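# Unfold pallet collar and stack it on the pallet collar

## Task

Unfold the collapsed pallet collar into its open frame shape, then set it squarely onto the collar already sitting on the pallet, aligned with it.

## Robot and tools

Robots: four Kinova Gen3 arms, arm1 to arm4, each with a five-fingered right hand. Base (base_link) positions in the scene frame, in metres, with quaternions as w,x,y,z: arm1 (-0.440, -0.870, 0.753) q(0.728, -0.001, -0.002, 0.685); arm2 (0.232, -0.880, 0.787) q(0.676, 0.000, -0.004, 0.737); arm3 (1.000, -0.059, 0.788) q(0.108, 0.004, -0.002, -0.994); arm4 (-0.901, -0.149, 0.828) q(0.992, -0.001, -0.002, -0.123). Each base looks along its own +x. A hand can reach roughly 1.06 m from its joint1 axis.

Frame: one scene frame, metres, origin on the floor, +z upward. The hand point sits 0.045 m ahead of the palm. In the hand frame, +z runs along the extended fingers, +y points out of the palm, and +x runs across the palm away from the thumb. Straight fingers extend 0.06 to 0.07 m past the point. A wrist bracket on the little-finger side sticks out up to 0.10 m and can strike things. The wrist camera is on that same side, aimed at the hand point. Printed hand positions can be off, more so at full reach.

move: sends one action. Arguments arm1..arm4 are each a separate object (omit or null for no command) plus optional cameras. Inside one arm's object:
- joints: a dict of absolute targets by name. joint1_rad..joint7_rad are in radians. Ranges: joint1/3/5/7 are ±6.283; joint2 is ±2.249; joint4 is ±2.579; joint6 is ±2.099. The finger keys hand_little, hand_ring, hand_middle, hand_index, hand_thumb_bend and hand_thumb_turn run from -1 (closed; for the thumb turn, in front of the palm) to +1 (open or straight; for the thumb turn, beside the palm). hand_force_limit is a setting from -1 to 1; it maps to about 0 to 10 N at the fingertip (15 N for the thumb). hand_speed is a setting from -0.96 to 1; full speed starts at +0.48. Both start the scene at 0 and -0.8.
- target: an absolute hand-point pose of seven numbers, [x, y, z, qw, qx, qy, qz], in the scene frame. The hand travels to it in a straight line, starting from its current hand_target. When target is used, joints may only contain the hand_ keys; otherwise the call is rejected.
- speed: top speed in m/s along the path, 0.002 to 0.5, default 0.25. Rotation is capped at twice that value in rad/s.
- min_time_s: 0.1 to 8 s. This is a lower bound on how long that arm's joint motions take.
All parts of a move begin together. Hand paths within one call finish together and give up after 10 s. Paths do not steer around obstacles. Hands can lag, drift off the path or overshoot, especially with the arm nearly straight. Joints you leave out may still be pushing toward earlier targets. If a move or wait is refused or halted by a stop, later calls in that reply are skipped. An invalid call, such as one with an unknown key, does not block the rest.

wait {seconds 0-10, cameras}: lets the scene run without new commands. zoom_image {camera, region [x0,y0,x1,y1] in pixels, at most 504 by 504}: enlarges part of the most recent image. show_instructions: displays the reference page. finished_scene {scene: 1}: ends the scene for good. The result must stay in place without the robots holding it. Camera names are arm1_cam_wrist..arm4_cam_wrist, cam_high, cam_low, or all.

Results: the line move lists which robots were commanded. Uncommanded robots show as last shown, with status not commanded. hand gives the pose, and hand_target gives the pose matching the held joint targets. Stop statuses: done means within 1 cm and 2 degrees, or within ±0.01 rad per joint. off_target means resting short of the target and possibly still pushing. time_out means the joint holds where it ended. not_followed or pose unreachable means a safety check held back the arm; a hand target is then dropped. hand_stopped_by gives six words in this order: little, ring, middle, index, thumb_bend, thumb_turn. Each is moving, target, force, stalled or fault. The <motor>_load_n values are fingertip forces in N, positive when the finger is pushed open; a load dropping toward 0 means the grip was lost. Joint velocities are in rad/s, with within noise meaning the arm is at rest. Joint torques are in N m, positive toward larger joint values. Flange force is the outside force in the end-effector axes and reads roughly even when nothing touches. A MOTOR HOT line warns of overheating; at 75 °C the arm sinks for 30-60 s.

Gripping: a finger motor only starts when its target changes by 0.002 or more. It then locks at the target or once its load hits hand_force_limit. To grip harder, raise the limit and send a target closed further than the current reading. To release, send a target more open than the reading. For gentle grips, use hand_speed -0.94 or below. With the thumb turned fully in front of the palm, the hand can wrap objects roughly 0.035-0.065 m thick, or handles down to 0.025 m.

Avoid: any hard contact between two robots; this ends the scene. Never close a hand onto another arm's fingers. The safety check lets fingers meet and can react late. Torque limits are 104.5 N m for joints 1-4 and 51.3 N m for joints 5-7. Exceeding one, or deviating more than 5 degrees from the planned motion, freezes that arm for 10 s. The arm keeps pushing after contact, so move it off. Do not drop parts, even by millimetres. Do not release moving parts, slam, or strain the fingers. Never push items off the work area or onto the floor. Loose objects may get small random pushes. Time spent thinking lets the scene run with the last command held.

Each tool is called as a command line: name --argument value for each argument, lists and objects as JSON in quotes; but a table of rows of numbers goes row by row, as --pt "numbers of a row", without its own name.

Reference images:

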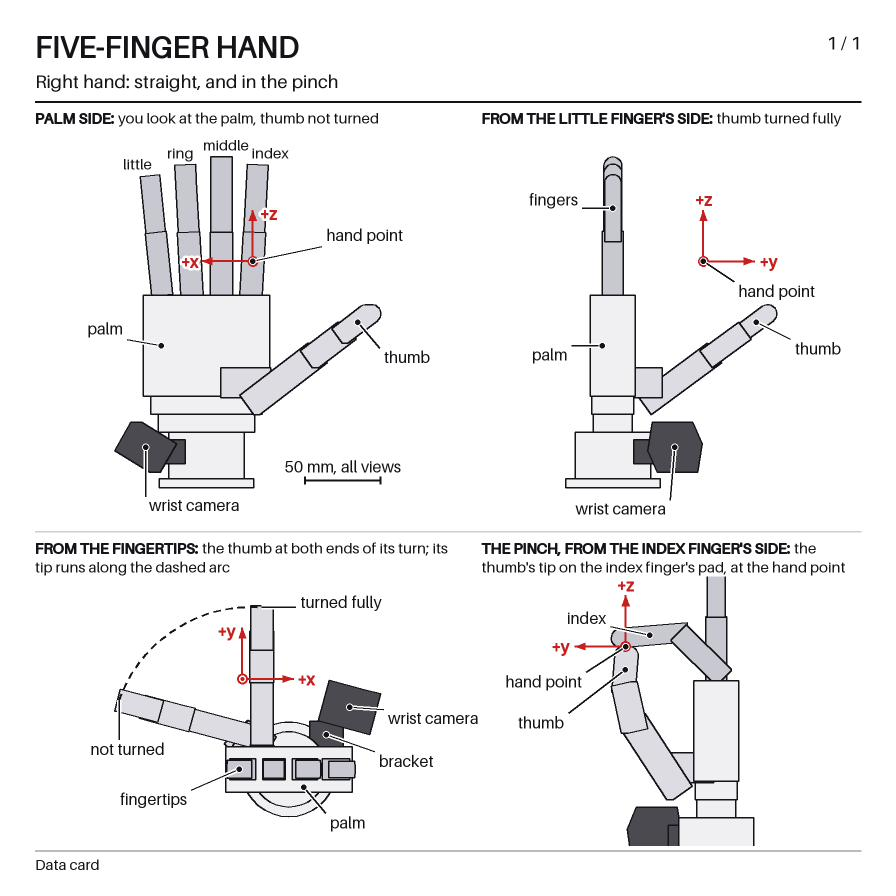

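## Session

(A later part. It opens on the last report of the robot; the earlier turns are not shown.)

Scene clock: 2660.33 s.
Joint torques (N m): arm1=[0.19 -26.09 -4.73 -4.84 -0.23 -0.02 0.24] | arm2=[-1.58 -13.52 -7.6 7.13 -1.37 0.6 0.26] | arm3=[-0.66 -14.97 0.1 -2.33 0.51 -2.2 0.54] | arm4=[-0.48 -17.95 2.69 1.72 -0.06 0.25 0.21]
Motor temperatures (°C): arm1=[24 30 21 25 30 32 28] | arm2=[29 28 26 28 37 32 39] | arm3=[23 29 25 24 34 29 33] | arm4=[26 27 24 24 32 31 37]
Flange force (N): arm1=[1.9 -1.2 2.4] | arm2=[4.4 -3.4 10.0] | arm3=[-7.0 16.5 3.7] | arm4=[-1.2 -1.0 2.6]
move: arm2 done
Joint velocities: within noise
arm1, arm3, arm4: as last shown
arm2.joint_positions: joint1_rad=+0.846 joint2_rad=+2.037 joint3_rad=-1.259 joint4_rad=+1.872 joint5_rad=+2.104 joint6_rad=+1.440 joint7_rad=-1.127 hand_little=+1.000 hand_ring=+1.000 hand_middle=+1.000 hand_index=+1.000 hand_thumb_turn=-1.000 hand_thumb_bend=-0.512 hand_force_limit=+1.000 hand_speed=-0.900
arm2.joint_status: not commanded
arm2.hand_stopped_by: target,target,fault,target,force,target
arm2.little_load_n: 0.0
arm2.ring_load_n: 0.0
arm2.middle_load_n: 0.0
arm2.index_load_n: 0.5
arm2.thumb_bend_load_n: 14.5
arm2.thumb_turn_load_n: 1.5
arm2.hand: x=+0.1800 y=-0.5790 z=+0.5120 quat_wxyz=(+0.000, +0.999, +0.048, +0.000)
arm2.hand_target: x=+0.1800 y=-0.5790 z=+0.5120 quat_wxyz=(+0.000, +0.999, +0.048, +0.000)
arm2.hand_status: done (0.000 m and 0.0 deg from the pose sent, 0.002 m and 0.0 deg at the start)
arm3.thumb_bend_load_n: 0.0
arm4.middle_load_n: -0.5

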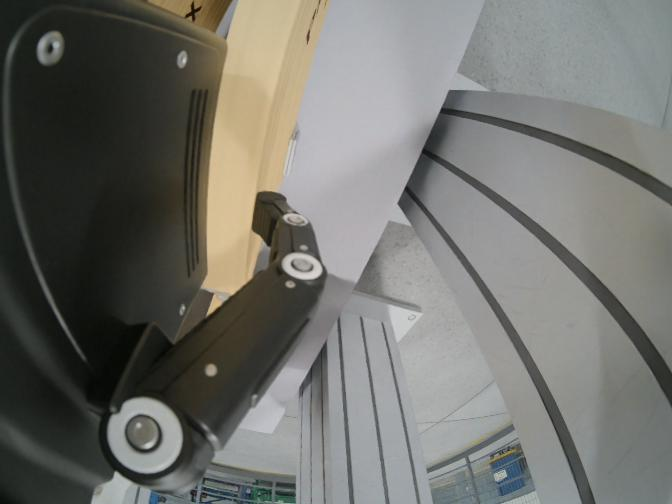

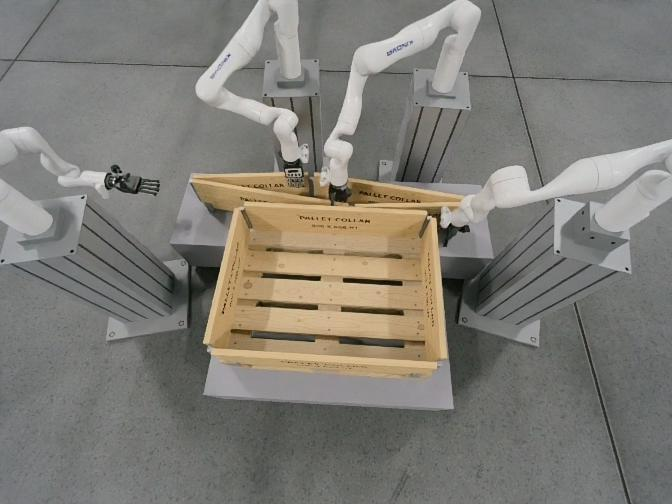

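move --arm2 '{"joints":{"hand_thumb_bend":1,"hand_speed":0.3}}'

move --arm2 '{"target":[0.180,-0.5740,0.620,0,0.9988,0.048,0],"speed":0.15}'

move --arm2 '{"target":[0.30,-0.62,0.72,0,0.0437,0.9990,0],"speed":0.4}' --cameras '["arm2_cam_wrist","cam_high"]'

Scene clock: 2809.33 s.
Joint torques (N m): arm1=[0.16 -26.15 -4.73 -4.9 -0.22 -0.02 0.21] | arm2=[-1.22 -12.08 -5.45 5.06 -0.64 0.72 0.25] | arm3=[-0.64 -14.99 0.07 -2.3 0.55 -2.19 0.56] | arm4=[-0.42 -17.87 2.64 1.73 0 0.25 0.19]
Motor temperatures (°C): arm1=[24 30 21 25 30 32 28] | arm2=[29 28 26 28 37 32 39] | arm3=[23 30 25 24 34 29 33] | arm4=[26 27 24 24 32 31 37]
Flange force (N): arm1=[1.9 -1.4 2.4] | arm2=[3.5 -2.5 0.1] | arm3=[-7.0 16.3 3.7] | arm4=[-1.1 -0.8 2.4]
move: arm2 done
Joint velocities: within noise
arm1, arm3, arm4: as last shown
arm1.index_load_n: -0.5
arm2.joint_positions: joint1_rad=+0.846 joint2_rad=+2.037 joint3_rad=-1.259 joint4_rad=+1.872 joint5_rad=+2.104 joint6_rad=+1.440 joint7_rad=-1.127 hand_little=+1.000 hand_ring=+1.000 hand_middle=+1.000 hand_index=+1.000 hand_thumb_turn=-1.000 hand_thumb_bend=+1.000 hand_force_limit=+1.000 hand_speed=+0.300
arm2.joint_status: all done
arm2.hand_stopped_by: target,target,fault,target,target,target
arm2.little_load_n: 0.0
arm2.ring_load_n: 0.0
arm2.middle_load_n: 0.0
arm2.index_load_n: 0.0
arm2.thumb_bend_load_n: 0.0
arm2.thumb_turn_load_n: 0.0
arm2.hand: x=+0.1800 y=-0.5790 z=+0.5120 quat_wxyz=(+0.000, +0.999, +0.048, +0.000)
arm2.hand_target: x=+0.1800 y=-0.5790 z=+0.5120 quat_wxyz=(+0.000, +0.999, +0.048, +0.000)
arm2.hand_status: not commanded
arm4.middle_load_n: 0.0
pictures: none

Scene clock: 2810.60 s.
Joint torques (N m): arm1=[0.09 -26.2 -4.64 -4.91 -0.22 -0.05 0.27] | arm2=[-1.42 -13.59 -7.03 3.37 -0.09 0.19 0.11] | arm3=[-0.69 -14.99 0.08 -2.31 0.53 -2.19 0.53] | arm4=[-0.41 -17.98 2.71 1.71 -0.03 0.28 0.19]
Motor temperatures (°C): arm1=[24 30 21 25 30 32 28] | arm2=[29 28 26 28 37 32 39] | arm3=[23 30 25 24 34 29 33] | arm4=[26 27 24 24 32 31 37]
Flange force (N): arm1=[2.0 -1.6 2.4] | arm2=[4.2 -1.3 0.3] | arm3=[-6.9 16.3 3.7] | arm4=[-1.0 -0.8 2.5]
move: arm2 done
Joint velocities: within noise
arm1, arm4: as last shown
arm1.index_load_n: 0.0
arm2.joint_positions: joint1_rad=+0.820 joint2_rad=+1.867 joint3_rad=-1.434 joint4_rad=+2.019 joint5_rad=+1.890 joint6_rad=+1.577 joint7_rad=-1.209 hand_little=+1.000 hand_ring=+1.000 hand_middle=+1.000 hand_index=+1.000 hand_thumb_turn=-1.000 hand_thumb_bend=+1.000 hand_force_limit=+1.000 hand_speed=+0.300
arm2.joint_status: not commanded
arm2.hand_stopped_by: target,target,fault,target,target,target
arm2.little_load_n: 0.0
arm2.ring_load_n: 0.0
arm2.middle_load_n: 0.0
arm2.index_load_n: 0.0
arm2.thumb_bend_load_n: 0.0
arm2.thumb_turn_load_n: 0.0
arm2.hand: x=+0.1800 y=-0.5740 z=+0.6200 quat_wxyz=(+0.000, +0.999, +0.048, +0.000)
arm2.hand_target: x=+0.1800 y=-0.5740 z=+0.6200 quat_wxyz=(+0.000, +0.999, +0.048, +0.000)
arm2.hand_status: done (0.000 m and 0.0 deg from the pose sent, 0.108 m and 0.0 deg at the start)
arm3.joint_positions: joint1_rad=-1.876 joint2_rad=+2.153 joint3_rad=-0.132 joint4_rad=+0.662 joint5_rad=-2.013 joint6_rad=-1.643 joint7_rad=+3.388 hand_little=+1.000 hand_ring=+1.000 hand_middle=+1.000 hand_index=+1.000 hand_thumb_turn=-1.000 hand_thumb_bend=+0.934 hand_force_limit=+0.000 hand_speed=+0.300
arm3.joint_status: not commanded
arm3.hand_stopped_by: target,target,target,target,target,target
arm3.little_load_n: 0.0
arm3.ring_load_n: 0.0
arm3.middle_load_n: 0.0
arm3.index_load_n: 0.0
arm3.thumb_bend_load_n: 0.0
arm3.thumb_turn_load_n: 0.0
arm3.hand: x=+0.9000 y=-0.4200 z=+0.5500 quat_wxyz=(+0.454, +0.542, -0.542, -0.454)
arm3.hand_target: x=+0.9000 y=-0.4200 z=+0.5500 quat_wxyz=(+0.454, +0.542, -0.542, -0.454)
arm3.hand_status: not commanded
pictures: none

Scene clock: 2819.47 s.
Joint torques (N m): arm1=[0.13 -26.07 -4.69 -4.85 -0.21 -0.05 0.24] | arm2=[-0.96 -10.7 -4.51 1.25 0.06 0.27 -0.01] | arm3=[-0.62 -14.97 0.08 -2.31 0.52 -2.17 0.54] | arm4=[-0.44 -17.9 2.66 1.7 -0.01 0.23 0.22]
Motor temperatures (°C): arm1=[24 30 21 25 30 32 28] | arm2=[29 28 26 28 37 32 39] | arm3=[23 30 25 24 34 29 33] | arm4=[26 27 24 24 32 31 37]
Flange force (N): arm1=[1.9 -1.5 2.3] | arm2=[-5.4 3.5 -3.6] | arm3=[-7.0 16.4 3.6] | arm4=[-1.2 -0.8 2.4]
move: arm2 moving
Joint velocities: arm1=[within noise] | arm2=[0.003 0.025 -0.023 -0.001 -0.007 0.034 0.002] | arm3=[within noise] | arm4=[within noise]
arm1, arm3, arm4: as last shown
arm2.joint_positions: joint1_rad=+1.039 joint2_rad=+1.633 joint3_rad=-1.526 joint4_rad=+2.579 joint5_rad=+1.605 joint6_rad=+1.588 joint7_rad=+1.422 hand_little=+1.000 hand_ring=+1.000 hand_middle=+1.000 hand_index=+1.000 hand_thumb_turn=-1.000 hand_thumb_bend=+1.000 hand_force_limit=+1.000 hand_speed=+0.300
arm2.joint_status: not commanded
arm2.hand_stopped_by: target,target,fault,target,target,target
arm2.little_load_n: -0.5
arm2.ring_load_n: 0.0
arm2.middle_load_n: 0.0
arm2.index_load_n: 0.0
arm2.thumb_bend_load_n: 0.0
arm2.thumb_turn_load_n: 0.0
arm2.hand: x=+0.3001 y=-0.6192 z=+0.7199 quat_wxyz=(-0.002, +0.045, +0.999, -0.016)
arm2.hand_target: x=+0.3001 y=-0.6192 z=+0.7199 quat_wxyz=(-0.002, +0.045, +0.999, -0.016)
arm2.hand_status: moving (0.001 m and 1.8 deg from the pose sent, 0.163 m and 169.5 deg at the start; a joint's target at an end of its range on 162 of 266 steps)

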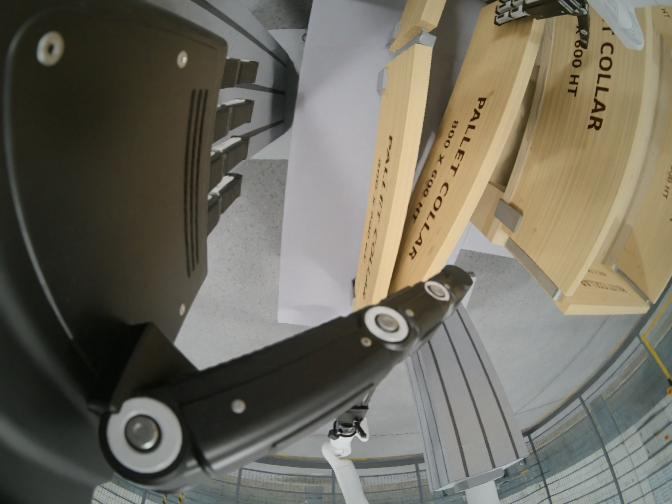

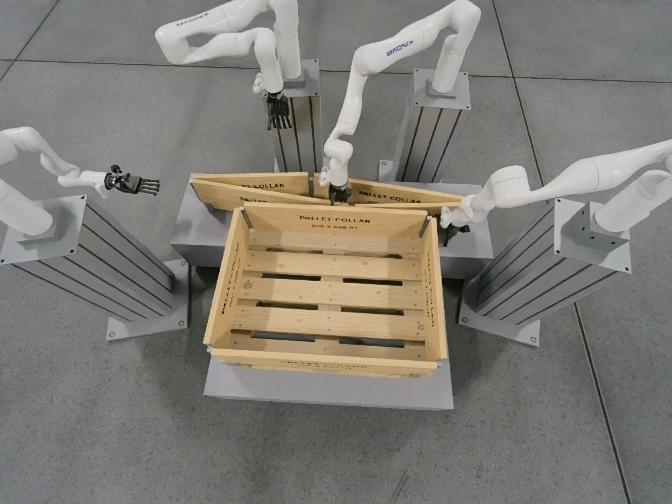

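move --arm1 '{"target":[0.036,-0.3480,0.620,0,0.035,0.9994,0],"speed":0.15}' --arm2 '{"target":[0.40,-0.62,0.68,-0.0094,-0.0426,0.9753,0.2162],"speed":0.25}'

move --arm1 '{"target":[-0.15,-0.64,0.60,0.0143,0.0647,0.9742,0.2159],"speed":0.25,"joints":{"hand_thumb_turn":1,"hand_speed":0.3,"hand_index":0.1,"hand_middle":0.1,"hand_ring":0.1,"hand_little":0.1}}' --cameras '["arm1_cam_wrist","cam_high"]'

Scene clock: 2842.37 s.
Joint torques (N m): arm1=[0.09 -25.84 -5.31 -5.29 -0.24 -0.02 0.23] | arm2=[-1.56 -7.67 -3.84 5.06 0.23 -0.7 0.12] | arm3=[-0.64 -14.96 0.1 -2.26 0.52 -2.19 0.54] | arm4=[-0.4 -17.92 2.61 1.66 -0.06 0.21 0.2]
Motor temperatures (°C): arm1=[24 30 21 25 30 32 28] | arm2=[29 28 26 28 37 32 39] | arm3=[23 30 25 24 34 29 33] | arm4=[26 27 24 24 32 31 37]
Flange force (N): arm1=[1.0 -0.5 3.1] | arm2=[-5.8 -8.3 0.3] | arm3=[-6.8 16.1 3.6] | arm4=[-1.1 -0.9 2.3]
move: arm1 done; arm2 moving
Joint velocities: arm1=[within noise] | arm2=[0.019 0.052 -0.039 0.001 -0.013 0.057 0.045] | arm3=[within noise] | arm4=[within noise]
arm1.joint_positions: joint1_rad=+0.909 joint2_rad=+1.379 joint3_rad=-0.637 joint4_rad=+0.975 joint5_rad=-2.376 joint6_rad=-0.997 joint7_rad=+0.274 hand_little=+1.000 hand_ring=+0.999 hand_middle=+0.998 hand_index=+1.000 hand_thumb_turn=-1.000 hand_thumb_bend=+1.000 hand_force_limit=+0.300 hand_speed=-0.600
arm1.joint_status: not commanded
arm1.hand_stopped_by: target,target,target,target,target,target
arm1.little_load_n: 0.0
arm1.ring_load_n: 0.0
arm1.middle_load_n: 0.0
arm1.index_load_n: 0.0
arm1.thumb_bend_load_n: -0.5
arm1.thumb_turn_load_n: 0.0
arm1.hand: x=+0.0360 y=-0.3480 z=+0.6200 quat_wxyz=(+0.000, -0.035, -0.999, +0.000)
arm1.hand_target: x=+0.0360 y=-0.3480 z=+0.6200 quat_wxyz=(+0.000, -0.035, -0.999, +0.000)
arm1.hand_status: done (0.000 m and 0.0 deg from the pose sent, 0.112 m and 0.0 deg at the start)
arm2.joint_positions: joint1_rad=+2.261 joint2_rad=+2.198 joint3_rad=-1.371 joint4_rad=+2.579 joint5_rad=+2.163 joint6_rad=+1.563 joint7_rad=+2.900 hand_little=+1.000 hand_ring=+1.000 hand_middle=+1.000 hand_index=+1.000 hand_thumb_turn=-1.000 hand_thumb_bend=+1.000 hand_force_limit=+1.000 hand_speed=+0.300
arm2.joint_status: not commanded
arm2.hand_stopped_by: target,target,fault,target,target,target
arm2.little_load_n: 0.0
arm2.ring_load_n: 0.0
arm2.middle_load_n: 0.0
arm2.index_load_n: 0.0
arm2.thumb_bend_load_n: 0.0
arm2.thumb_turn_load_n: 0.0
arm2.hand: x=+0.4008 y=-0.6197 z=+0.6794 quat_wxyz=(-0.025, -0.049, +0.974, +0.218)
arm2.hand_target: x=+0.4008 y=-0.6197 z=+0.6794 quat_wxyz=(-0.025, -0.049, +0.974, +0.218)
arm2.hand_status: moving (0.001 m and 1.9 deg from the pose sent, 0.108 m and 28.6 deg at the start; a joint's target at an end of its range on 183 of 183 steps)
arm3, arm4: as last shown
pictures: none

Scene clock: 2844.80 s.
Joint torques (N m): arm1=[0.14 -16.31 -1.58 3.66 0.23 0.89 0.26] | arm2=[-1.5 -7.61 -4.14 5.02 0.19 -0.75 0.18] | arm3=[-0.63 -14.98 0.12 -2.29 0.53 -2.2 0.56] | arm4=[-0.37 -17.9 2.67 1.69 -0.04 0.26 0.19]
Motor temperatures (°C): arm1=[24 30 21 25 30 32 28] | arm2=[29 28 26 28 37 32 39] | arm3=[23 30 25 24 34 29 33] | arm4=[26 27 24 24 32 31 37]
Flange force (N): arm1=[1.9 -5.2 1.2] | arm2=[-5.0 -8.8 1.0] | arm3=[-7.0 16.3 3.6] | arm4=[-1.0 -0.8 2.3]
move: arm1 done
Joint velocities: within noise
arm1.joint_positions: joint1_rad=+1.091 joint2_rad=+1.373 joint3_rad=+0.138 joint4_rad=+2.372 joint5_rad=-2.502 joint6_rad=+0.947 joint7_rad=+0.559 hand_little=+0.100 hand_ring=+0.100 hand_middle=+0.100 hand_index=+0.100 hand_thumb_turn=+1.000 hand_thumb_bend=+1.000 hand_force_limit=+0.300 hand_speed=+0.300
arm1.joint_status: all done
arm1.hand_stopped_by: target,target,target,target,target,target
arm1.little_load_n: 0.0
arm1.ring_load_n: 0.0
arm1.middle_load_n: 0.0
arm1.index_load_n: 0.0
arm1.thumb_bend_load_n: 0.0
arm1.thumb_turn_load_n: 0.0
arm1.hand: x=-0.1500 y=-0.6400 z=+0.6000 quat_wxyz=(-0.014, -0.065, -0.974, -0.216)
arm1.hand_target: x=-0.1500 y=-0.6400 z=+0.6000 quat_wxyz=(-0.014, -0.065, -0.974, -0.216)
arm1.hand_status: done (0.000 m and 0.0 deg from the pose sent, 0.347 m and 25.2 deg at the start)
arm2, arm3, arm4: as last shown
arm2.joint_positions: joint1_rad=+2.262 joint2_rad=+2.200 joint3_rad=-1.372 joint4_rad=+2.579 joint5_rad=+2.163 joint6_rad=+1.565 joint7_rad=+2.902 hand_little=+1.000 hand_ring=+1.000 hand_middle=+1.000 hand_index=+1.000 hand_thumb_turn=-1.000 hand_thumb_bend=+1.000 hand_force_limit=+1.000 hand_speed=+0.300
arm2.hand: x=+0.4007 y=-0.6197 z=+0.6794 quat_wxyz=(-0.025, -0.049, +0.974, +0.218)
arm2.hand_target: x=+0.4007 y=-0.6197 z=+0.6794 quat_wxyz=(-0.025, -0.049, +0.974, +0.218)
arm3.thumb_bend_load_n: -0.5
arm4.middle_load_n: 0.5

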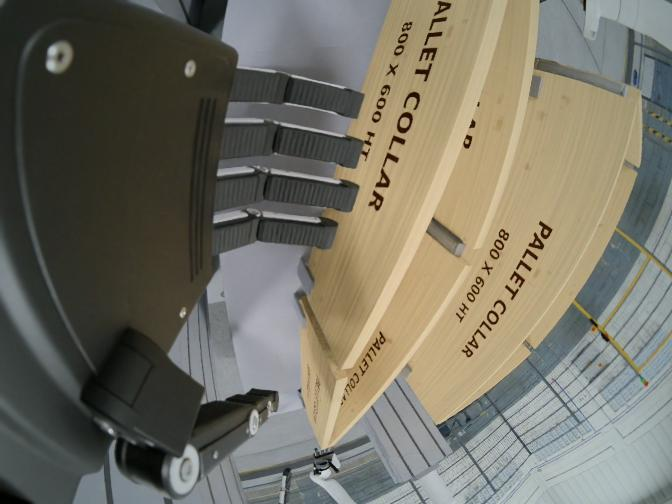

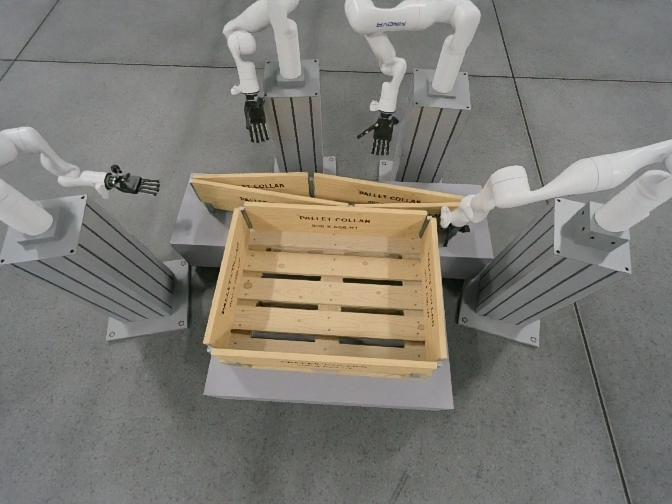

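zoom_image --camera "cam_high" --region '[180, 160, 330, 215]'

zoom_image --camera "cam_high" --region '[300, 160, 450, 215]'

Scaled by 3.360.

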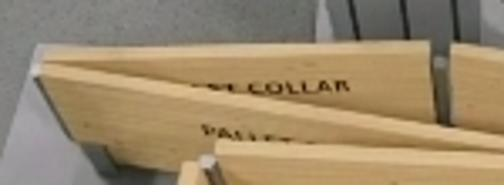

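Scaled by 3.360.

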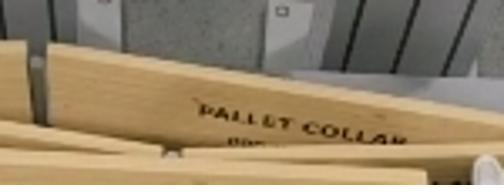

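move --arm1 '{"target":[-0.178,-0.585,0.42,0.0143,0.0647,0.9742,0.2159],"speed":0.2}'

move --arm1 '{"target":[-0.177,-0.575,0.345,0.0143,0.0647,0.9742,0.2159],"speed":0.1}' --cameras '["arm1_cam_wrist","cam_high"]'

zoom_image --camera "arm1_cam_wrist" --region '[200, 40, 500, 300]'

Scene clock: 2867.10 s.
Joint torques (N m): arm1=[0.11 -16.34 -2.05 3.59 0.24 0.9 0.23] | arm2=[-1.52 -7.73 -4.13 5.13 0.14 -0.76 0.21] | arm3=[-0.63 -14.98 0.09 -2.3 0.53 -2.2 0.54] | arm4=[-0.42 -17.98 2.7 1.71 -0.06 0.24 0.2]
Motor temperatures (°C): arm1=[24 30 21 25 30 32 28] | arm2=[29 28 26 28 37 32 39] | arm3=[23 30 25 24 34 29 33] | arm4=[26 27 24 24 32 31 37]
Flange force (N): arm1=[0.2 -4.8 0.3] | arm2=[-4.8 -8.7 1.6] | arm3=[-6.9 16.2 3.6] | arm4=[-1.1 -0.8 2.6]
move: arm1 done
Joint velocities: within noise
arm1.joint_positions: joint1_rad=+0.937 joint2_rad=+1.802 joint3_rad=+0.012 joint4_rad=+1.957 joint5_rad=-2.721 joint6_rad=+0.952 joint7_rad=+0.555 hand_little=+0.100 hand_ring=+0.100 hand_middle=+0.100 hand_index=+0.100 hand_thumb_turn=+1.000 hand_thumb_bend=+1.000 hand_force_limit=+0.300 hand_speed=+0.300
arm1.joint_status: not commanded
arm1.hand_stopped_by: target,target,target,target,target,target
arm1.little_load_n: 0.0
arm1.ring_load_n: 0.0
arm1.middle_load_n: 0.0
arm1.index_load_n: 0.0
arm1.thumb_bend_load_n: 0.0
arm1.thumb_turn_load_n: 0.0
arm1.hand: x=-0.1780 y=-0.5850 z=+0.4200 quat_wxyz=(-0.014, -0.065, -0.974, -0.216)
arm1.hand_target: x=-0.1780 y=-0.5850 z=+0.4200 quat_wxyz=(-0.014, -0.065, -0.974, -0.216)
arm1.hand_status: done (0.000 m and 0.0 deg from the pose sent, 0.190 m and 0.0 deg at the start)
arm2, arm3: as last shown
arm3.middle_load_n: -0.5
arm3.thumb_bend_load_n: 0.0
arm4.joint_positions: joint1_rad=-0.348 joint2_rad=+1.842 joint3_rad=+0.377 joint4_rad=+1.412 joint5_rad=+0.378 joint6_rad=-0.063 joint7_rad=-2.141 hand_little=+1.000 hand_ring=+1.000 hand_middle=+1.000 hand_index=+1.000 hand_thumb_turn=-1.000 hand_thumb_bend=+1.000 hand_force_limit=+0.000 hand_speed=+0.300
arm4.joint_status: not commanded
arm4.hand_stopped_by: target,target,target,target,target,target
arm4.little_load_n: 0.0
arm4.ring_load_n: 0.0
arm4.middle_load_n: 0.5
arm4.index_load_n: 0.0
arm4.thumb_bend_load_n: 0.0
arm4.thumb_turn_load_n: 0.0
arm4.hand: x=-0.4800 y=-0.3020 z=+0.3920 quat_wxyz=(+0.000, +0.000, -0.985, +0.174)
arm4.hand_target: x=-0.4800 y=-0.3020 z=+0.3920 quat_wxyz=(+0.000, +0.000, -0.985, +0.174)
arm4.hand_status: not commanded
pictures: none

Scene clock: 2868.37 s.
Joint torques (N m): arm1=[0.01 -16.1 -2.12 3 0.14 0.94 0.25] | arm2=[-1.53 -7.75 -4.19 5.06 0.21 -0.82 0.18] | arm3=[-0.62 -15 0.07 -2.31 0.51 -2.19 0.55] | arm4=[-0.46 -17.89 2.7 1.68 -0.02 0.17 0.2]
Motor temperatures (°C): arm1=[24 30 21 25 30 32 28] | arm2=[29 28 26 28 37 32 39] | arm3=[23 30 25 24 34 29 33] | arm4=[26 27 24 24 32 31 37]
Flange force (N): arm1=[-0.6 -4.5 0.4] | arm2=[-4.7 -8.9 1.5] | arm3=[-7.0 16.3 3.7] | arm4=[-1.4 -0.9 2.4]
move: arm1 done
Joint velocities: within noise
arm1.joint_positions: joint1_rad=+0.925 joint2_rad=+1.949 joint3_rad=-0.005 joint4_rad=+1.718 joint5_rad=-2.714 joint6_rad=+0.864 joint7_rad=+0.518 hand_little=+0.100 hand_ring=+0.100 hand_middle=+0.100 hand_index=+0.100 hand_thumb_turn=+1.000 hand_thumb_bend=+1.000 hand_force_limit=+0.300 hand_speed=+0.300
arm1.joint_status: not commanded
arm1.hand_stopped_by: target,target,target,target,target,target
arm1.little_load_n: 0.0
arm1.ring_load_n: 0.0
arm1.middle_load_n: 0.5
arm1.index_load_n: 0.0
arm1.thumb_bend_load_n: 0.0
arm1.thumb_turn_load_n: 0.0
arm1.hand: x=-0.1770 y=-0.5750 z=+0.3450 quat_wxyz=(-0.014, -0.065, -0.974, -0.216)
arm1.hand_target: x=-0.1770 y=-0.5750 z=+0.3450 quat_wxyz=(-0.014, -0.065, -0.974, -0.216)
arm1.hand_status: done (0.000 m and 0.0 deg from the pose sent, 0.076 m and 0.0 deg at the start)
arm2, arm3, arm4: as last shown
arm3.middle_load_n: 0.0
arm3.thumb_bend_load_n: -0.5
arm3.thumb_turn_load_n: 0.5
arm4.middle_load_n: 0.0

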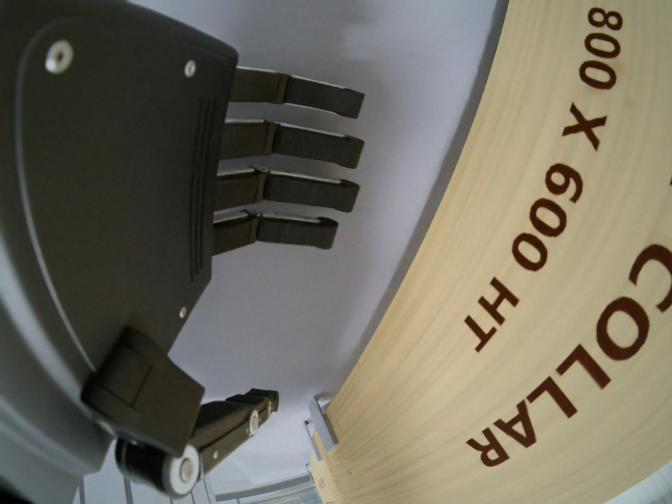

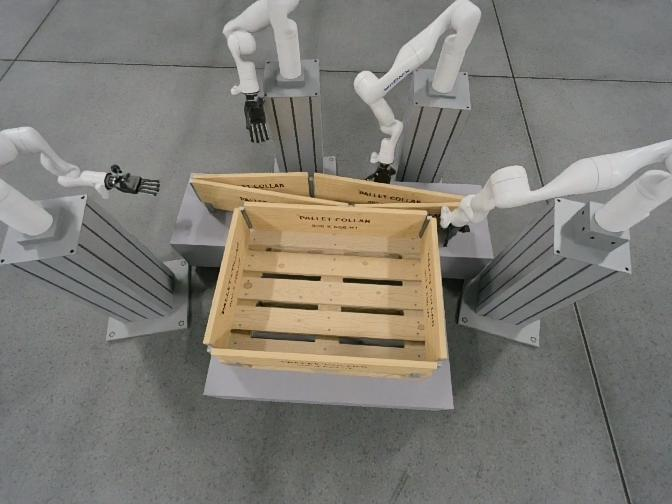

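Scaled by 1.680 from the camera's image (finer frame: 960x720).

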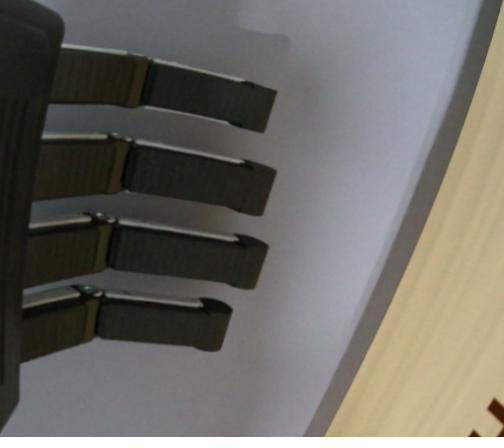

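move --arm1 '{"target":[-0.177,-0.575,0.335,0.0143,0.0647,0.9742,0.2159],"speed":0.05}'

move --arm1 '{"target":[-0.172,-0.535,0.335,0.0143,0.0647,0.9742,0.2159],"speed":0.06}' --cameras '["arm1_cam_wrist"]'

zoom_image --camera "arm1_cam_wrist" --region '[200, 40, 500, 300]'

Scene clock: 2878.70 s.
Joint torques (N m): arm1=[-0.5 -13.22 -2.26 -0.01 -0.41 -0.14 0.14] | arm2=[-1.59 -7.63 -4.14 5.15 0.22 -0.76 0.05] | arm3=[-0.65 -14.99 0.12 -2.32 0.51 -2.21 0.55] | arm4=[-0.39 -17.91 2.66 1.7 -0.05 0.22 0.23]
Motor temperatures (°C): arm1=[24 30 21 25 30 32 28] | arm2=[29 28 26 28 37 32 39] | arm3=[23 30 25 24 34 29 33] | arm4=[26 27 24 24 32 31 37]
Flange force (N): arm1=[1.3 -1.7 -16.6] | arm2=[-5.8 -9.8 1.5] | arm3=[-7.1 16.4 3.7] | arm4=[-1.2 -0.8 2.4]
move: arm1 done
Joint velocities: within noise
arm1.joint_positions: joint1_rad=+0.925 joint2_rad=+1.970 joint3_rad=-0.006 joint4_rad=+1.685 joint5_rad=-2.709 joint6_rad=+0.853 joint7_rad=+0.513 hand_little=+0.100 hand_ring=+0.100 hand_middle=+0.100 hand_index=+0.100 hand_thumb_turn=+1.000 hand_thumb_bend=+1.000 hand_force_limit=+0.300 hand_speed=+0.300
arm1.joint_status: not commanded
arm1.hand_stopped_by: target,target,target,target,target,target
arm1.little_load_n: 0.0
arm1.ring_load_n: 0.0
arm1.middle_load_n: -1.0
arm1.index_load_n: -2.0
arm1.thumb_bend_load_n: 0.0
arm1.thumb_turn_load_n: 0.0
arm1.hand: x=-0.1770 y=-0.5750 z=+0.3350 quat_wxyz=(-0.014, -0.065, -0.974, -0.216)
arm1.hand_target: x=-0.1770 y=-0.5750 z=+0.3350 quat_wxyz=(-0.014, -0.065, -0.974, -0.216)
arm1.hand_status: done (0.000 m and 0.0 deg from the pose sent, 0.010 m and 0.0 deg at the start)
arm2, arm3, arm4: as last shown
arm3.thumb_bend_load_n: 0.0
arm3.thumb_turn_load_n: 0.0
arm4.thumb_bend_load_n: -0.5
pictures: none

Scene clock: 2879.87 s.
Joint torques (N m): arm1=[-1.15 -11.99 -2.97 -1.06 -0.28 -0.6 0.16] | arm2=[-1.53 -7.6 -4.24 5.07 0.11 -0.74 0.11] | arm3=[-0.65 -14.97 0.09 -2.26 0.52 -2.18 0.55] | arm4=[-0.41 -18 2.64 1.72 -0.05 0.22 0.22]
Motor temperatures (°C): arm1=[24 30 21 25 30 32 28] | arm2=[29 28 26 28 37 32 39] | arm3=[23 30 25 24 34 29 33] | arm4=[26 27 24 24 32 31 37]
Flange force (N): arm1=[0.7 -0.8 -23.3] | arm2=[-5.0 -9.6 1.8] | arm3=[-6.8 16.1 3.6] | arm4=[-1.1 -0.7 2.7]
move: arm1 done
Joint velocities: within noise
arm1.joint_positions: joint1_rad=+0.863 joint2_rad=+1.941 joint3_rad=-0.052 joint4_rad=+1.636 joint5_rad=-2.756 joint6_rad=+0.776 joint7_rad=+0.494 hand_little=+0.100 hand_ring=+0.100 hand_middle=+0.100 hand_index=+0.100 hand_thumb_turn=+1.000 hand_thumb_bend=+1.000 hand_force_limit=+0.300 hand_speed=+0.300
arm1.joint_status: not commanded
arm1.hand_stopped_by: target,target,target,target,target,target
arm1.little_load_n: 0.0
arm1.ring_load_n: 0.0
arm1.middle_load_n: -1.0
arm1.index_load_n: -2.5
arm1.thumb_bend_load_n: 0.0
arm1.thumb_turn_load_n: 0.0
arm1.hand: x=-0.1720 y=-0.5350 z=+0.3350 quat_wxyz=(-0.014, -0.065, -0.974, -0.216)
arm1.hand_target: x=-0.1720 y=-0.5350 z=+0.3350 quat_wxyz=(-0.014, -0.065, -0.974, -0.216)
arm1.hand_status: done (0.000 m and 0.0 deg from the pose sent, 0.040 m and 0.0 deg at the start)
arm2, arm3, arm4: as last shown
arm4.thumb_bend_load_n: 0.0

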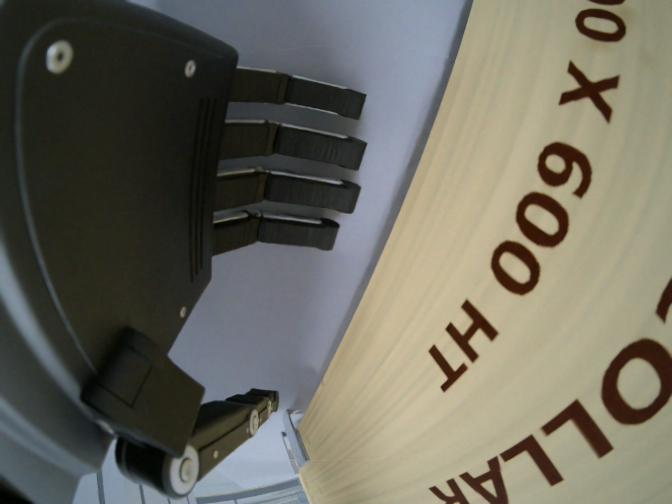

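Scaled by 1.680 from the camera's image (finer frame: 960x720).

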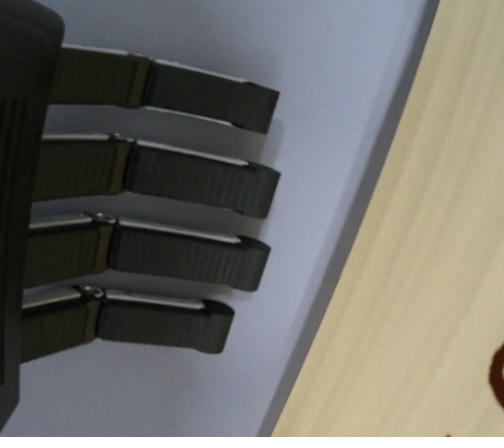

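move --arm1 '{"target":[-0.172,-0.535,0.341,0.0143,0.0647,0.9742,0.2159],"speed":0.06}'

move --arm1 '{"joints":{"hand_index":-0.05,"hand_middle":-0.05,"hand_ring":-0.05,"hand_little":-0.05,"hand_force_limit":0.5}}' --cameras '["arm1_cam_wrist"]'

zoom_image --camera "arm1_cam_wrist" --region '[200, 40, 500, 300]'

Scene clock: 2887.87 s.
Joint torques (N m): arm1=[0.21 -16.97 -2.35 2.4 0.12 0.87 0.26] | arm2=[-1.61 -7.68 -4.18 5.15 0.18 -0.79 0.13] | arm3=[-0.65 -14.96 0.12 -2.3 0.55 -2.2 0.54] | arm4=[-0.41 -17.92 2.6 1.68 -0.01 0.24 0.2]
Motor temperatures (°C): arm1=[24 29 21 25 30 32 28] | arm2=[29 28 26 28 37 32 39] | arm3=[23 30 25 24 34 29 33] | arm4=[26 27 24 24 32 31 37]
Flange force (N): arm1=[0.1 -4.0 1.0] | arm2=[-5.3 -9.6 1.7] | arm3=[-6.9 16.3 3.6] | arm4=[-1.0 -0.8 2.4]
move: arm1 done
Joint velocities: within noise
arm1.joint_positions: joint1_rad=+0.863 joint2_rad=+1.928 joint3_rad=-0.051 joint4_rad=+1.656 joint5_rad=-2.759 joint6_rad=+0.782 joint7_rad=+0.496 hand_little=+0.100 hand_ring=+0.100 hand_middle=+0.100 hand_index=+0.100 hand_thumb_turn=+1.000 hand_thumb_bend=+1.000 hand_force_limit=+0.300 hand_speed=+0.300
arm1.joint_status: not commanded
arm1.hand_stopped_by: target,target,target,target,target,target
arm1.little_load_n: 0.5
arm1.ring_load_n: 0.0
arm1.middle_load_n: 0.0
arm1.index_load_n: 0.0
arm1.thumb_bend_load_n: 0.0
arm1.thumb_turn_load_n: 0.0
arm1.hand: x=-0.1720 y=-0.5350 z=+0.3410 quat_wxyz=(-0.014, -0.065, -0.974, -0.216)
arm1.hand_target: x=-0.1720 y=-0.5350 z=+0.3410 quat_wxyz=(-0.014, -0.065, -0.974, -0.216)
arm1.hand_status: done (0.000 m and 0.0 deg from the pose sent, 0.006 m and 0.0 deg at the start)
arm2, arm4: as last shown
arm2.ring_load_n: -0.5
arm2.middle_load_n: 0.5
arm3.joint_positions: joint1_rad=-1.876 joint2_rad=+2.153 joint3_rad=-0.132 joint4_rad=+0.662 joint5_rad=-2.013 joint6_rad=-1.643 joint7_rad=+3.388 hand_little=+1.000 hand_ring=+1.000 hand_middle=+1.000 hand_index=+1.000 hand_thumb_turn=-1.000 hand_thumb_bend=+0.934 hand_force_limit=+0.000 hand_speed=+0.300
arm3.joint_status: not commanded
arm3.hand_stopped_by: target,target,target,target,target,target
arm3.little_load_n: 0.0
arm3.ring_load_n: 0.0
arm3.middle_load_n: 0.5
arm3.index_load_n: 0.0
arm3.thumb_bend_load_n: 0.0
arm3.thumb_turn_load_n: 0.0
arm3.hand: x=+0.9000 y=-0.4200 z=+0.5500 quat_wxyz=(+0.454, +0.542, -0.542, -0.454)
arm3.hand_target: x=+0.9000 y=-0.4200 z=+0.5500 quat_wxyz=(+0.454, +0.542, -0.542, -0.454)
arm3.hand_status: not commanded
arm4.index_load_n: -0.5
arm4.thumb_bend_load_n: -0.5
pictures: none

Scene clock: 2888.40 s.
Joint torques (N m): arm1=[0.15 -17.04 -2.37 2.26 0.08 0.96 0.23] | arm2=[-1.52 -7.65 -4.16 5.13 0.24 -0.81 0.13] | arm3=[-0.68 -14.99 0.13 -2.29 0.53 -2.2 0.54] | arm4=[-0.43 -17.94 2.65 1.7 0 0.25 0.24]
Motor temperatures (°C): arm1=[24 29 21 25 30 32 28] | arm2=[29 28 26 28 37 32 39] | arm3=[23 30 25 24 34 29 33] | arm4=[26 27 24 24 32 31 37]
Flange force (N): arm1=[0.0 -4.2 0.7] | arm2=[-5.3 -9.0 1.3] | arm3=[-6.9 16.2 3.7] | arm4=[-1.0 -0.8 2.5]
move: arm1 done
Joint velocities: within noise
arm1.joint_positions: joint1_rad=+0.863 joint2_rad=+1.928 joint3_rad=-0.051 joint4_rad=+1.656 joint5_rad=-2.759 joint6_rad=+0.782 joint7_rad=+0.496 hand_little=-0.050 hand_ring=-0.050 hand_middle=-0.050 hand_index=-0.050 hand_thumb_turn=+1.000 hand_thumb_bend=+1.000 hand_force_limit=+0.500 hand_speed=+0.300
arm1.joint_status: all done
arm1.hand_stopped_by: target,target,target,target,target,target
arm1.little_load_n: 0.0
arm1.ring_load_n: 0.0
arm1.middle_load_n: 0.0
arm1.index_load_n: 0.0
arm1.thumb_bend_load_n: 0.0
arm1.thumb_turn_load_n: 0.0
arm1.hand: x=-0.1720 y=-0.5350 z=+0.3410 quat_wxyz=(-0.014, -0.065, -0.974, -0.216)
arm1.hand_target: x=-0.1720 y=-0.5350 z=+0.3410 quat_wxyz=(-0.014, -0.065, -0.974, -0.216)
arm1.hand_status: not commanded
arm2, arm3, arm4: as last shown
arm2.middle_load_n: 0.0
arm3.middle_load_n: 0.0
arm4.index_load_n: 0.0

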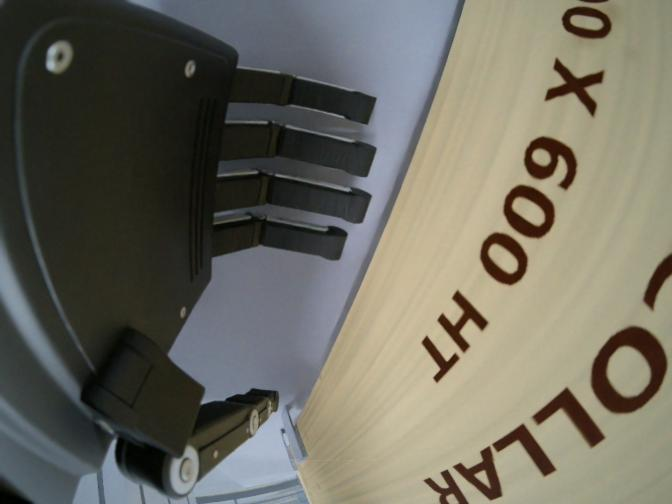

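Scaled by 1.680 from the camera's image (finer frame: 960x720).

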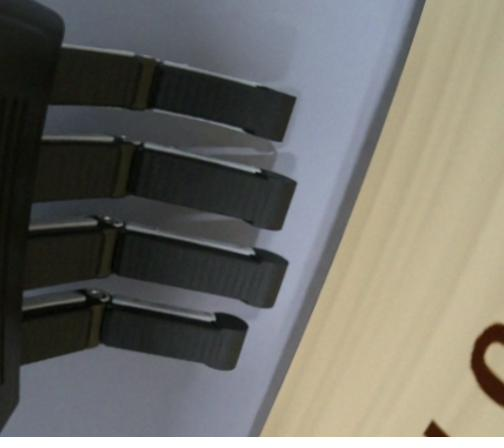

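move --arm1 '{"joints":{"hand_index":0.08,"hand_middle":0.08,"hand_ring":0.08,"hand_little":0.08}}'

move --arm1 '{"target":[-0.169,-0.515,0.338,0.0143,0.0647,0.9742,0.2159],"speed":0.06}'

move --arm1 '{"target":[-0.167,-0.502,0.338,0.0143,0.0647,0.9742,0.2159],"speed":0.06}' --cameras '["arm1_cam_wrist"]'

zoom_image --camera "arm1_cam_wrist" --region '[200, 40, 500, 300]'

Scene clock: 2895.37 s.
Joint torques (N m): arm1=[0.13 -16.99 -2.48 2.24 0.11 0.86 0.29] | arm2=[-1.46 -7.68 -4.14 5.08 0.21 -0.76 0.16] | arm3=[-0.68 -14.97 0.12 -2.31 0.52 -2.18 0.52] | arm4=[-0.41 -17.93 2.68 1.68 -0.04 0.19 0.24]
Motor temperatures (°C): arm1=[24 29 21 25 30 32 28] | arm2=[29 28 26 28 37 32 39] | arm3=[23 30 25 24 34 29 33] | arm4=[26 27 24 24 32 31 37]
Flange force (N): arm1=[0.1 -4.3 0.3] | arm2=[-5.1 -8.6 1.3] | arm3=[-6.9 16.3 3.7] | arm4=[-1.2 -0.8 2.4]
move: arm1 done
Joint velocities: within noise
arm1.joint_positions: joint1_rad=+0.863 joint2_rad=+1.928 joint3_rad=-0.051 joint4_rad=+1.656 joint5_rad=-2.759 joint6_rad=+0.782 joint7_rad=+0.496 hand_little=+0.080 hand_ring=+0.080 hand_middle=+0.080 hand_index=+0.080 hand_thumb_turn=+1.000 hand_thumb_bend=+1.000 hand_force_limit=+0.500 hand_speed=+0.300
arm1.joint_status: all done
arm1.hand_stopped_by: target,target,target,target,target,target
arm1.little_load_n: 0.0
arm1.ring_load_n: 0.0
arm1.middle_load_n: 0.0
arm1.index_load_n: 0.0
arm1.thumb_bend_load_n: 0.0
arm1.thumb_turn_load_n: 0.0
arm1.hand: x=-0.1720 y=-0.5350 z=+0.3410 quat_wxyz=(-0.014, -0.065, -0.974, -0.216)
arm1.hand_target: x=-0.1720 y=-0.5350 z=+0.3410 quat_wxyz=(-0.014, -0.065, -0.974, -0.216)
arm1.hand_status: not commanded
arm2.joint_positions: joint1_rad=+2.262 joint2_rad=+2.200 joint3_rad=-1.372 joint4_rad=+2.579 joint5_rad=+2.163 joint6_rad=+1.565 joint7_rad=+2.902 hand_little=+1.000 hand_ring=+1.000 hand_middle=+1.000 hand_index=+1.000 hand_thumb_turn=-1.000 hand_thumb_bend=+1.000 hand_force_limit=+1.000 hand_speed=+0.300
arm2.joint_status: not commanded
arm2.hand_stopped_by: target,target,fault,target,target,target
arm2.little_load_n: 0.0
arm2.ring_load_n: 0.0
arm2.middle_load_n: 0.0
arm2.index_load_n: 0.0
arm2.thumb_bend_load_n: 0.0
arm2.thumb_turn_load_n: 0.0
arm2.hand: x=+0.4007 y=-0.6197 z=+0.6794 quat_wxyz=(-0.025, -0.049, +0.974, +0.218)
arm2.hand_target: x=+0.4007 y=-0.6197 z=+0.6794 quat_wxyz=(-0.025, -0.049, +0.974, +0.218)
arm2.hand_status: not commanded
arm3, arm4: as last shown
arm4.thumb_bend_load_n: 0.0
pictures: none

Scene clock: 2896.33 s.
Joint torques (N m): arm1=[0.17 -17.3 -2.48 1.96 0.08 1 0.23] | arm2=[-1.54 -7.67 -4.22 5.04 0.22 -0.83 0.16] | arm3=[-0.66 -15.01 0.07 -2.3 0.54 -2.17 0.54] | arm4=[-0.48 -17.96 2.7 1.71 -0.04 0.23 0.2]
Motor temperatures (°C): arm1=[24 29 21 25 30 32 28] | arm2=[29 28 26 28 37 32 39] | arm3=[23 30 25 24 34 29 33] | arm4=[26 27 24 24 32 31 37]
Flange force (N): arm1=[-0.1 -3.7 0.9] | arm2=[-4.8 -9.1 1.3] | arm3=[-6.8 16.1 3.6] | arm4=[-1.3 -0.9 2.6]
move: arm1 done
Joint velocities: within noise
arm1.joint_positions: joint1_rad=+0.835 joint2_rad=+1.921 joint3_rad=-0.072 joint4_rad=+1.616 joint5_rad=-2.778 joint6_rad=+0.737 joint7_rad=+0.484 hand_little=+0.080 hand_ring=+0.080 hand_middle=+0.080 hand_index=+0.080 hand_thumb_turn=+1.000 hand_thumb_bend=+1.000 hand_force_limit=+0.500 hand_speed=+0.300
arm1.joint_status: not commanded
arm1.hand_stopped_by: target,target,target,target,target,target
arm1.little_load_n: 0.0
arm1.ring_load_n: 0.0
arm1.middle_load_n: 0.0
arm1.index_load_n: 0.0
arm1.thumb_bend_load_n: 0.0
arm1.thumb_turn_load_n: 0.0
arm1.hand: x=-0.1690 y=-0.5150 z=+0.3380 quat_wxyz=(-0.014, -0.065, -0.974, -0.216)
arm1.hand_target: x=-0.1690 y=-0.5150 z=+0.3380 quat_wxyz=(-0.014, -0.065, -0.974, -0.216)
arm1.hand_status: done (0.000 m and 0.0 deg from the pose sent, 0.020 m and 0.0 deg at the start)
arm2, arm3, arm4: as last shown
pictures: none

Scene clock: 2897.30 s.
Joint torques (N m): arm1=[0.15 -17.58 -2.63 1.76 0.01 0.91 0.27] | arm2=[-1.51 -7.71 -4.16 5.11 0.16 -0.79 0.16] | arm3=[-0.66 -14.96 0.14 -2.34 0.54 -2.18 0.55] | arm4=[-0.4 -18.02 2.67 1.66 -0.06 0.28 0.22]
Motor temperatures (°C): arm1=[24 29 21 25 30 32 28] | arm2=[29 28 26 28 37 32 39] | arm3=[23 30 25 24 34 29 33] | arm4=[26 27 24 24 32 31 37]
Flange force (N): arm1=[-0.2 -3.8 0.9] | arm2=[-4.9 -8.9 1.7] | arm3=[-7.2 16.6 3.7] | arm4=[-0.8 -0.8 2.5]
move: arm1 done
Joint velocities: within noise
arm1.joint_positions: joint1_rad=+0.817 joint2_rad=+1.913 joint3_rad=-0.084 joint4_rad=+1.595 joint5_rad=-2.790 joint6_rad=+0.709 joint7_rad=+0.477 hand_little=+0.080 hand_ring=+0.080 hand_middle=+0.080 hand_index=+0.080 hand_thumb_turn=+1.000 hand_thumb_bend=+1.000 hand_force_limit=+0.500 hand_speed=+0.300
arm1.joint_status: not commanded
arm1.hand_stopped_by: target,target,target,target,target,target
arm1.little_load_n: 0.0
arm1.ring_load_n: 0.0
arm1.middle_load_n: 0.0
arm1.index_load_n: 0.0
arm1.thumb_bend_load_n: 0.0
arm1.thumb_turn_load_n: 0.0
arm1.hand: x=-0.1670 y=-0.5020 z=+0.3380 quat_wxyz=(-0.014, -0.065, -0.974, -0.216)
arm1.hand_target: x=-0.1670 y=-0.5020 z=+0.3380 quat_wxyz=(-0.014, -0.065, -0.974, -0.216)
arm1.hand_status: done (0.000 m and 0.0 deg from the pose sent, 0.013 m and 0.0 deg at the start)
arm2, arm3: as last shown
arm4.joint_positions: joint1_rad=-0.348 joint2_rad=+1.842 joint3_rad=+0.377 joint4_rad=+1.412 joint5_rad=+0.378 joint6_rad=-0.063 joint7_rad=-2.141 hand_little=+1.000 hand_ring=+1.000 hand_middle=+1.000 hand_index=+1.000 hand_thumb_turn=-1.000 hand_thumb_bend=+1.000 hand_force_limit=+0.000 hand_speed=+0.300
arm4.joint_status: not commanded
arm4.hand_stopped_by: target,target,target,target,target,target
arm4.little_load_n: 0.0
arm4.ring_load_n: 0.0
arm4.middle_load_n: -0.5
arm4.index_load_n: 0.0
arm4.thumb_bend_load_n: -0.5
arm4.thumb_turn_load_n: 0.0
arm4.hand: x=-0.4800 y=-0.3020 z=+0.3920 quat_wxyz=(+0.000, +0.000, -0.985, +0.174)
arm4.hand_target: x=-0.4800 y=-0.3020 z=+0.3920 quat_wxyz=(+0.000, +0.000, -0.985, +0.174)
arm4.hand_status: not commanded

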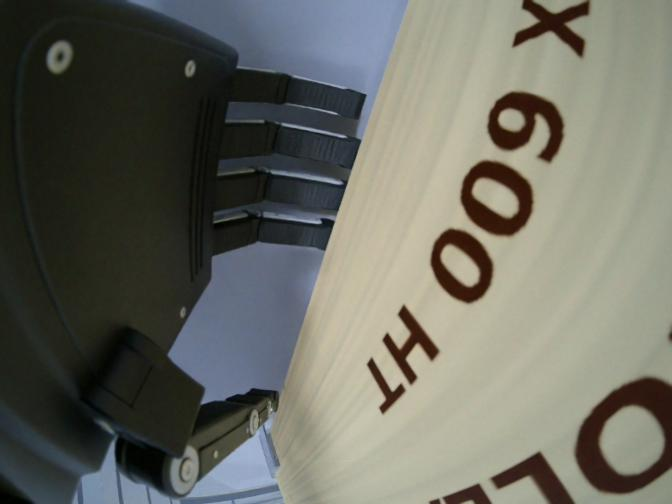

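Scaled by 1.680 from the camera's image (finer frame: 960x720).

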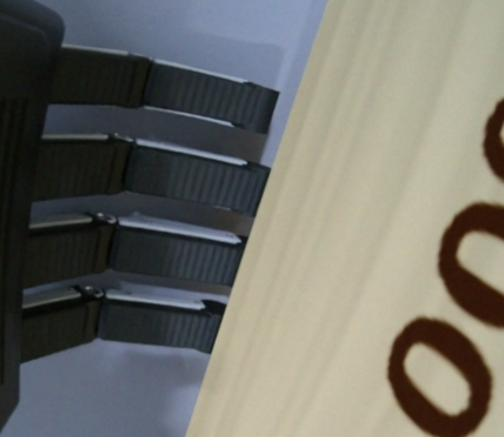

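move --arm1 '{"target":[-0.165,-0.488,0.338,0.0143,0.0647,0.9742,0.2159],"speed":0.05}' --cameras '["arm1_cam_wrist"]'

zoom_image --camera "arm1_cam_wrist" --region '[200, 40, 500, 300]'

Scene clock: 2902.03 s.
Joint torques (N m): arm1=[0.14 -17.9 -2.63 1.48 0.13 0.95 0.26] | arm2=[-1.59 -7.64 -4.19 5.11 0.2 -0.81 0.12] | arm3=[-0.66 -14.96 0.06 -2.31 0.52 -2.18 0.55] | arm4=[-0.45 -17.93 2.62 1.67 -0.03 0.21 0.22]
Motor temperatures (°C): arm1=[24 29 21 25 30 32 28] | arm2=[29 28 26 28 37 32 39] | arm3=[23 30 25 24 34 29 33] | arm4=[26 27 24 24 32 31 37]
Flange force (N): arm1=[0.2 -3.5 0.9] | arm2=[-5.2 -9.6 1.5] | arm3=[-7.0 16.4 3.7] | arm4=[-1.1 -0.9 2.4]
move: arm1 done
Joint velocities: within noise
arm1.joint_positions: joint1_rad=+0.798 joint2_rad=+1.905 joint3_rad=-0.096 joint4_rad=+1.571 joint5_rad=-2.803 joint6_rad=+0.678 joint7_rad=+0.470 hand_little=+0.080 hand_ring=+0.080 hand_middle=+0.080 hand_index=+0.080 hand_thumb_turn=+1.000 hand_thumb_bend=+1.000 hand_force_limit=+0.500 hand_speed=+0.300
arm1.joint_status: not commanded
arm1.hand_stopped_by: target,target,target,target,target,target
arm1.little_load_n: 0.0
arm1.ring_load_n: 0.0
arm1.middle_load_n: 0.0
arm1.index_load_n: 0.0
arm1.thumb_bend_load_n: 0.0
arm1.thumb_turn_load_n: 0.0
arm1.hand: x=-0.1650 y=-0.4880 z=+0.3380 quat_wxyz=(-0.014, -0.065, -0.974, -0.216)
arm1.hand_target: x=-0.1650 y=-0.4880 z=+0.3380 quat_wxyz=(-0.014, -0.065, -0.974, -0.216)
arm1.hand_status: done (0.000 m and 0.0 deg from the pose sent, 0.014 m and 0.0 deg at the start)
arm2, arm3, arm4: as last shown
arm2.thumb_turn_load_n: -0.5
arm3.thumb_bend_load_n: -0.5
arm4.middle_load_n: 0.0
arm4.thumb_bend_load_n: 0.0

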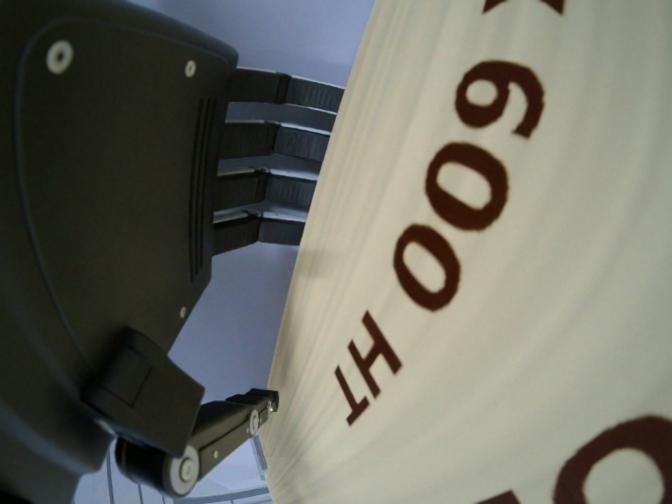

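Scaled by 1.680 from the camera's image (finer frame: 960x720).

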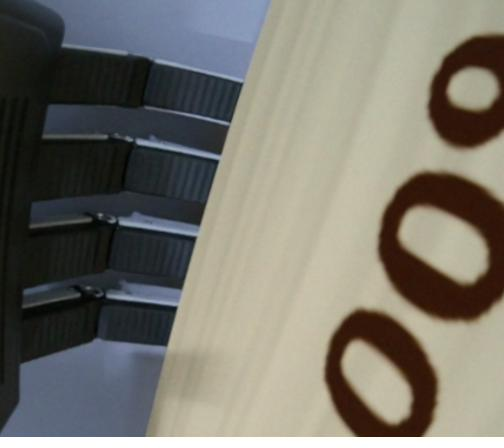

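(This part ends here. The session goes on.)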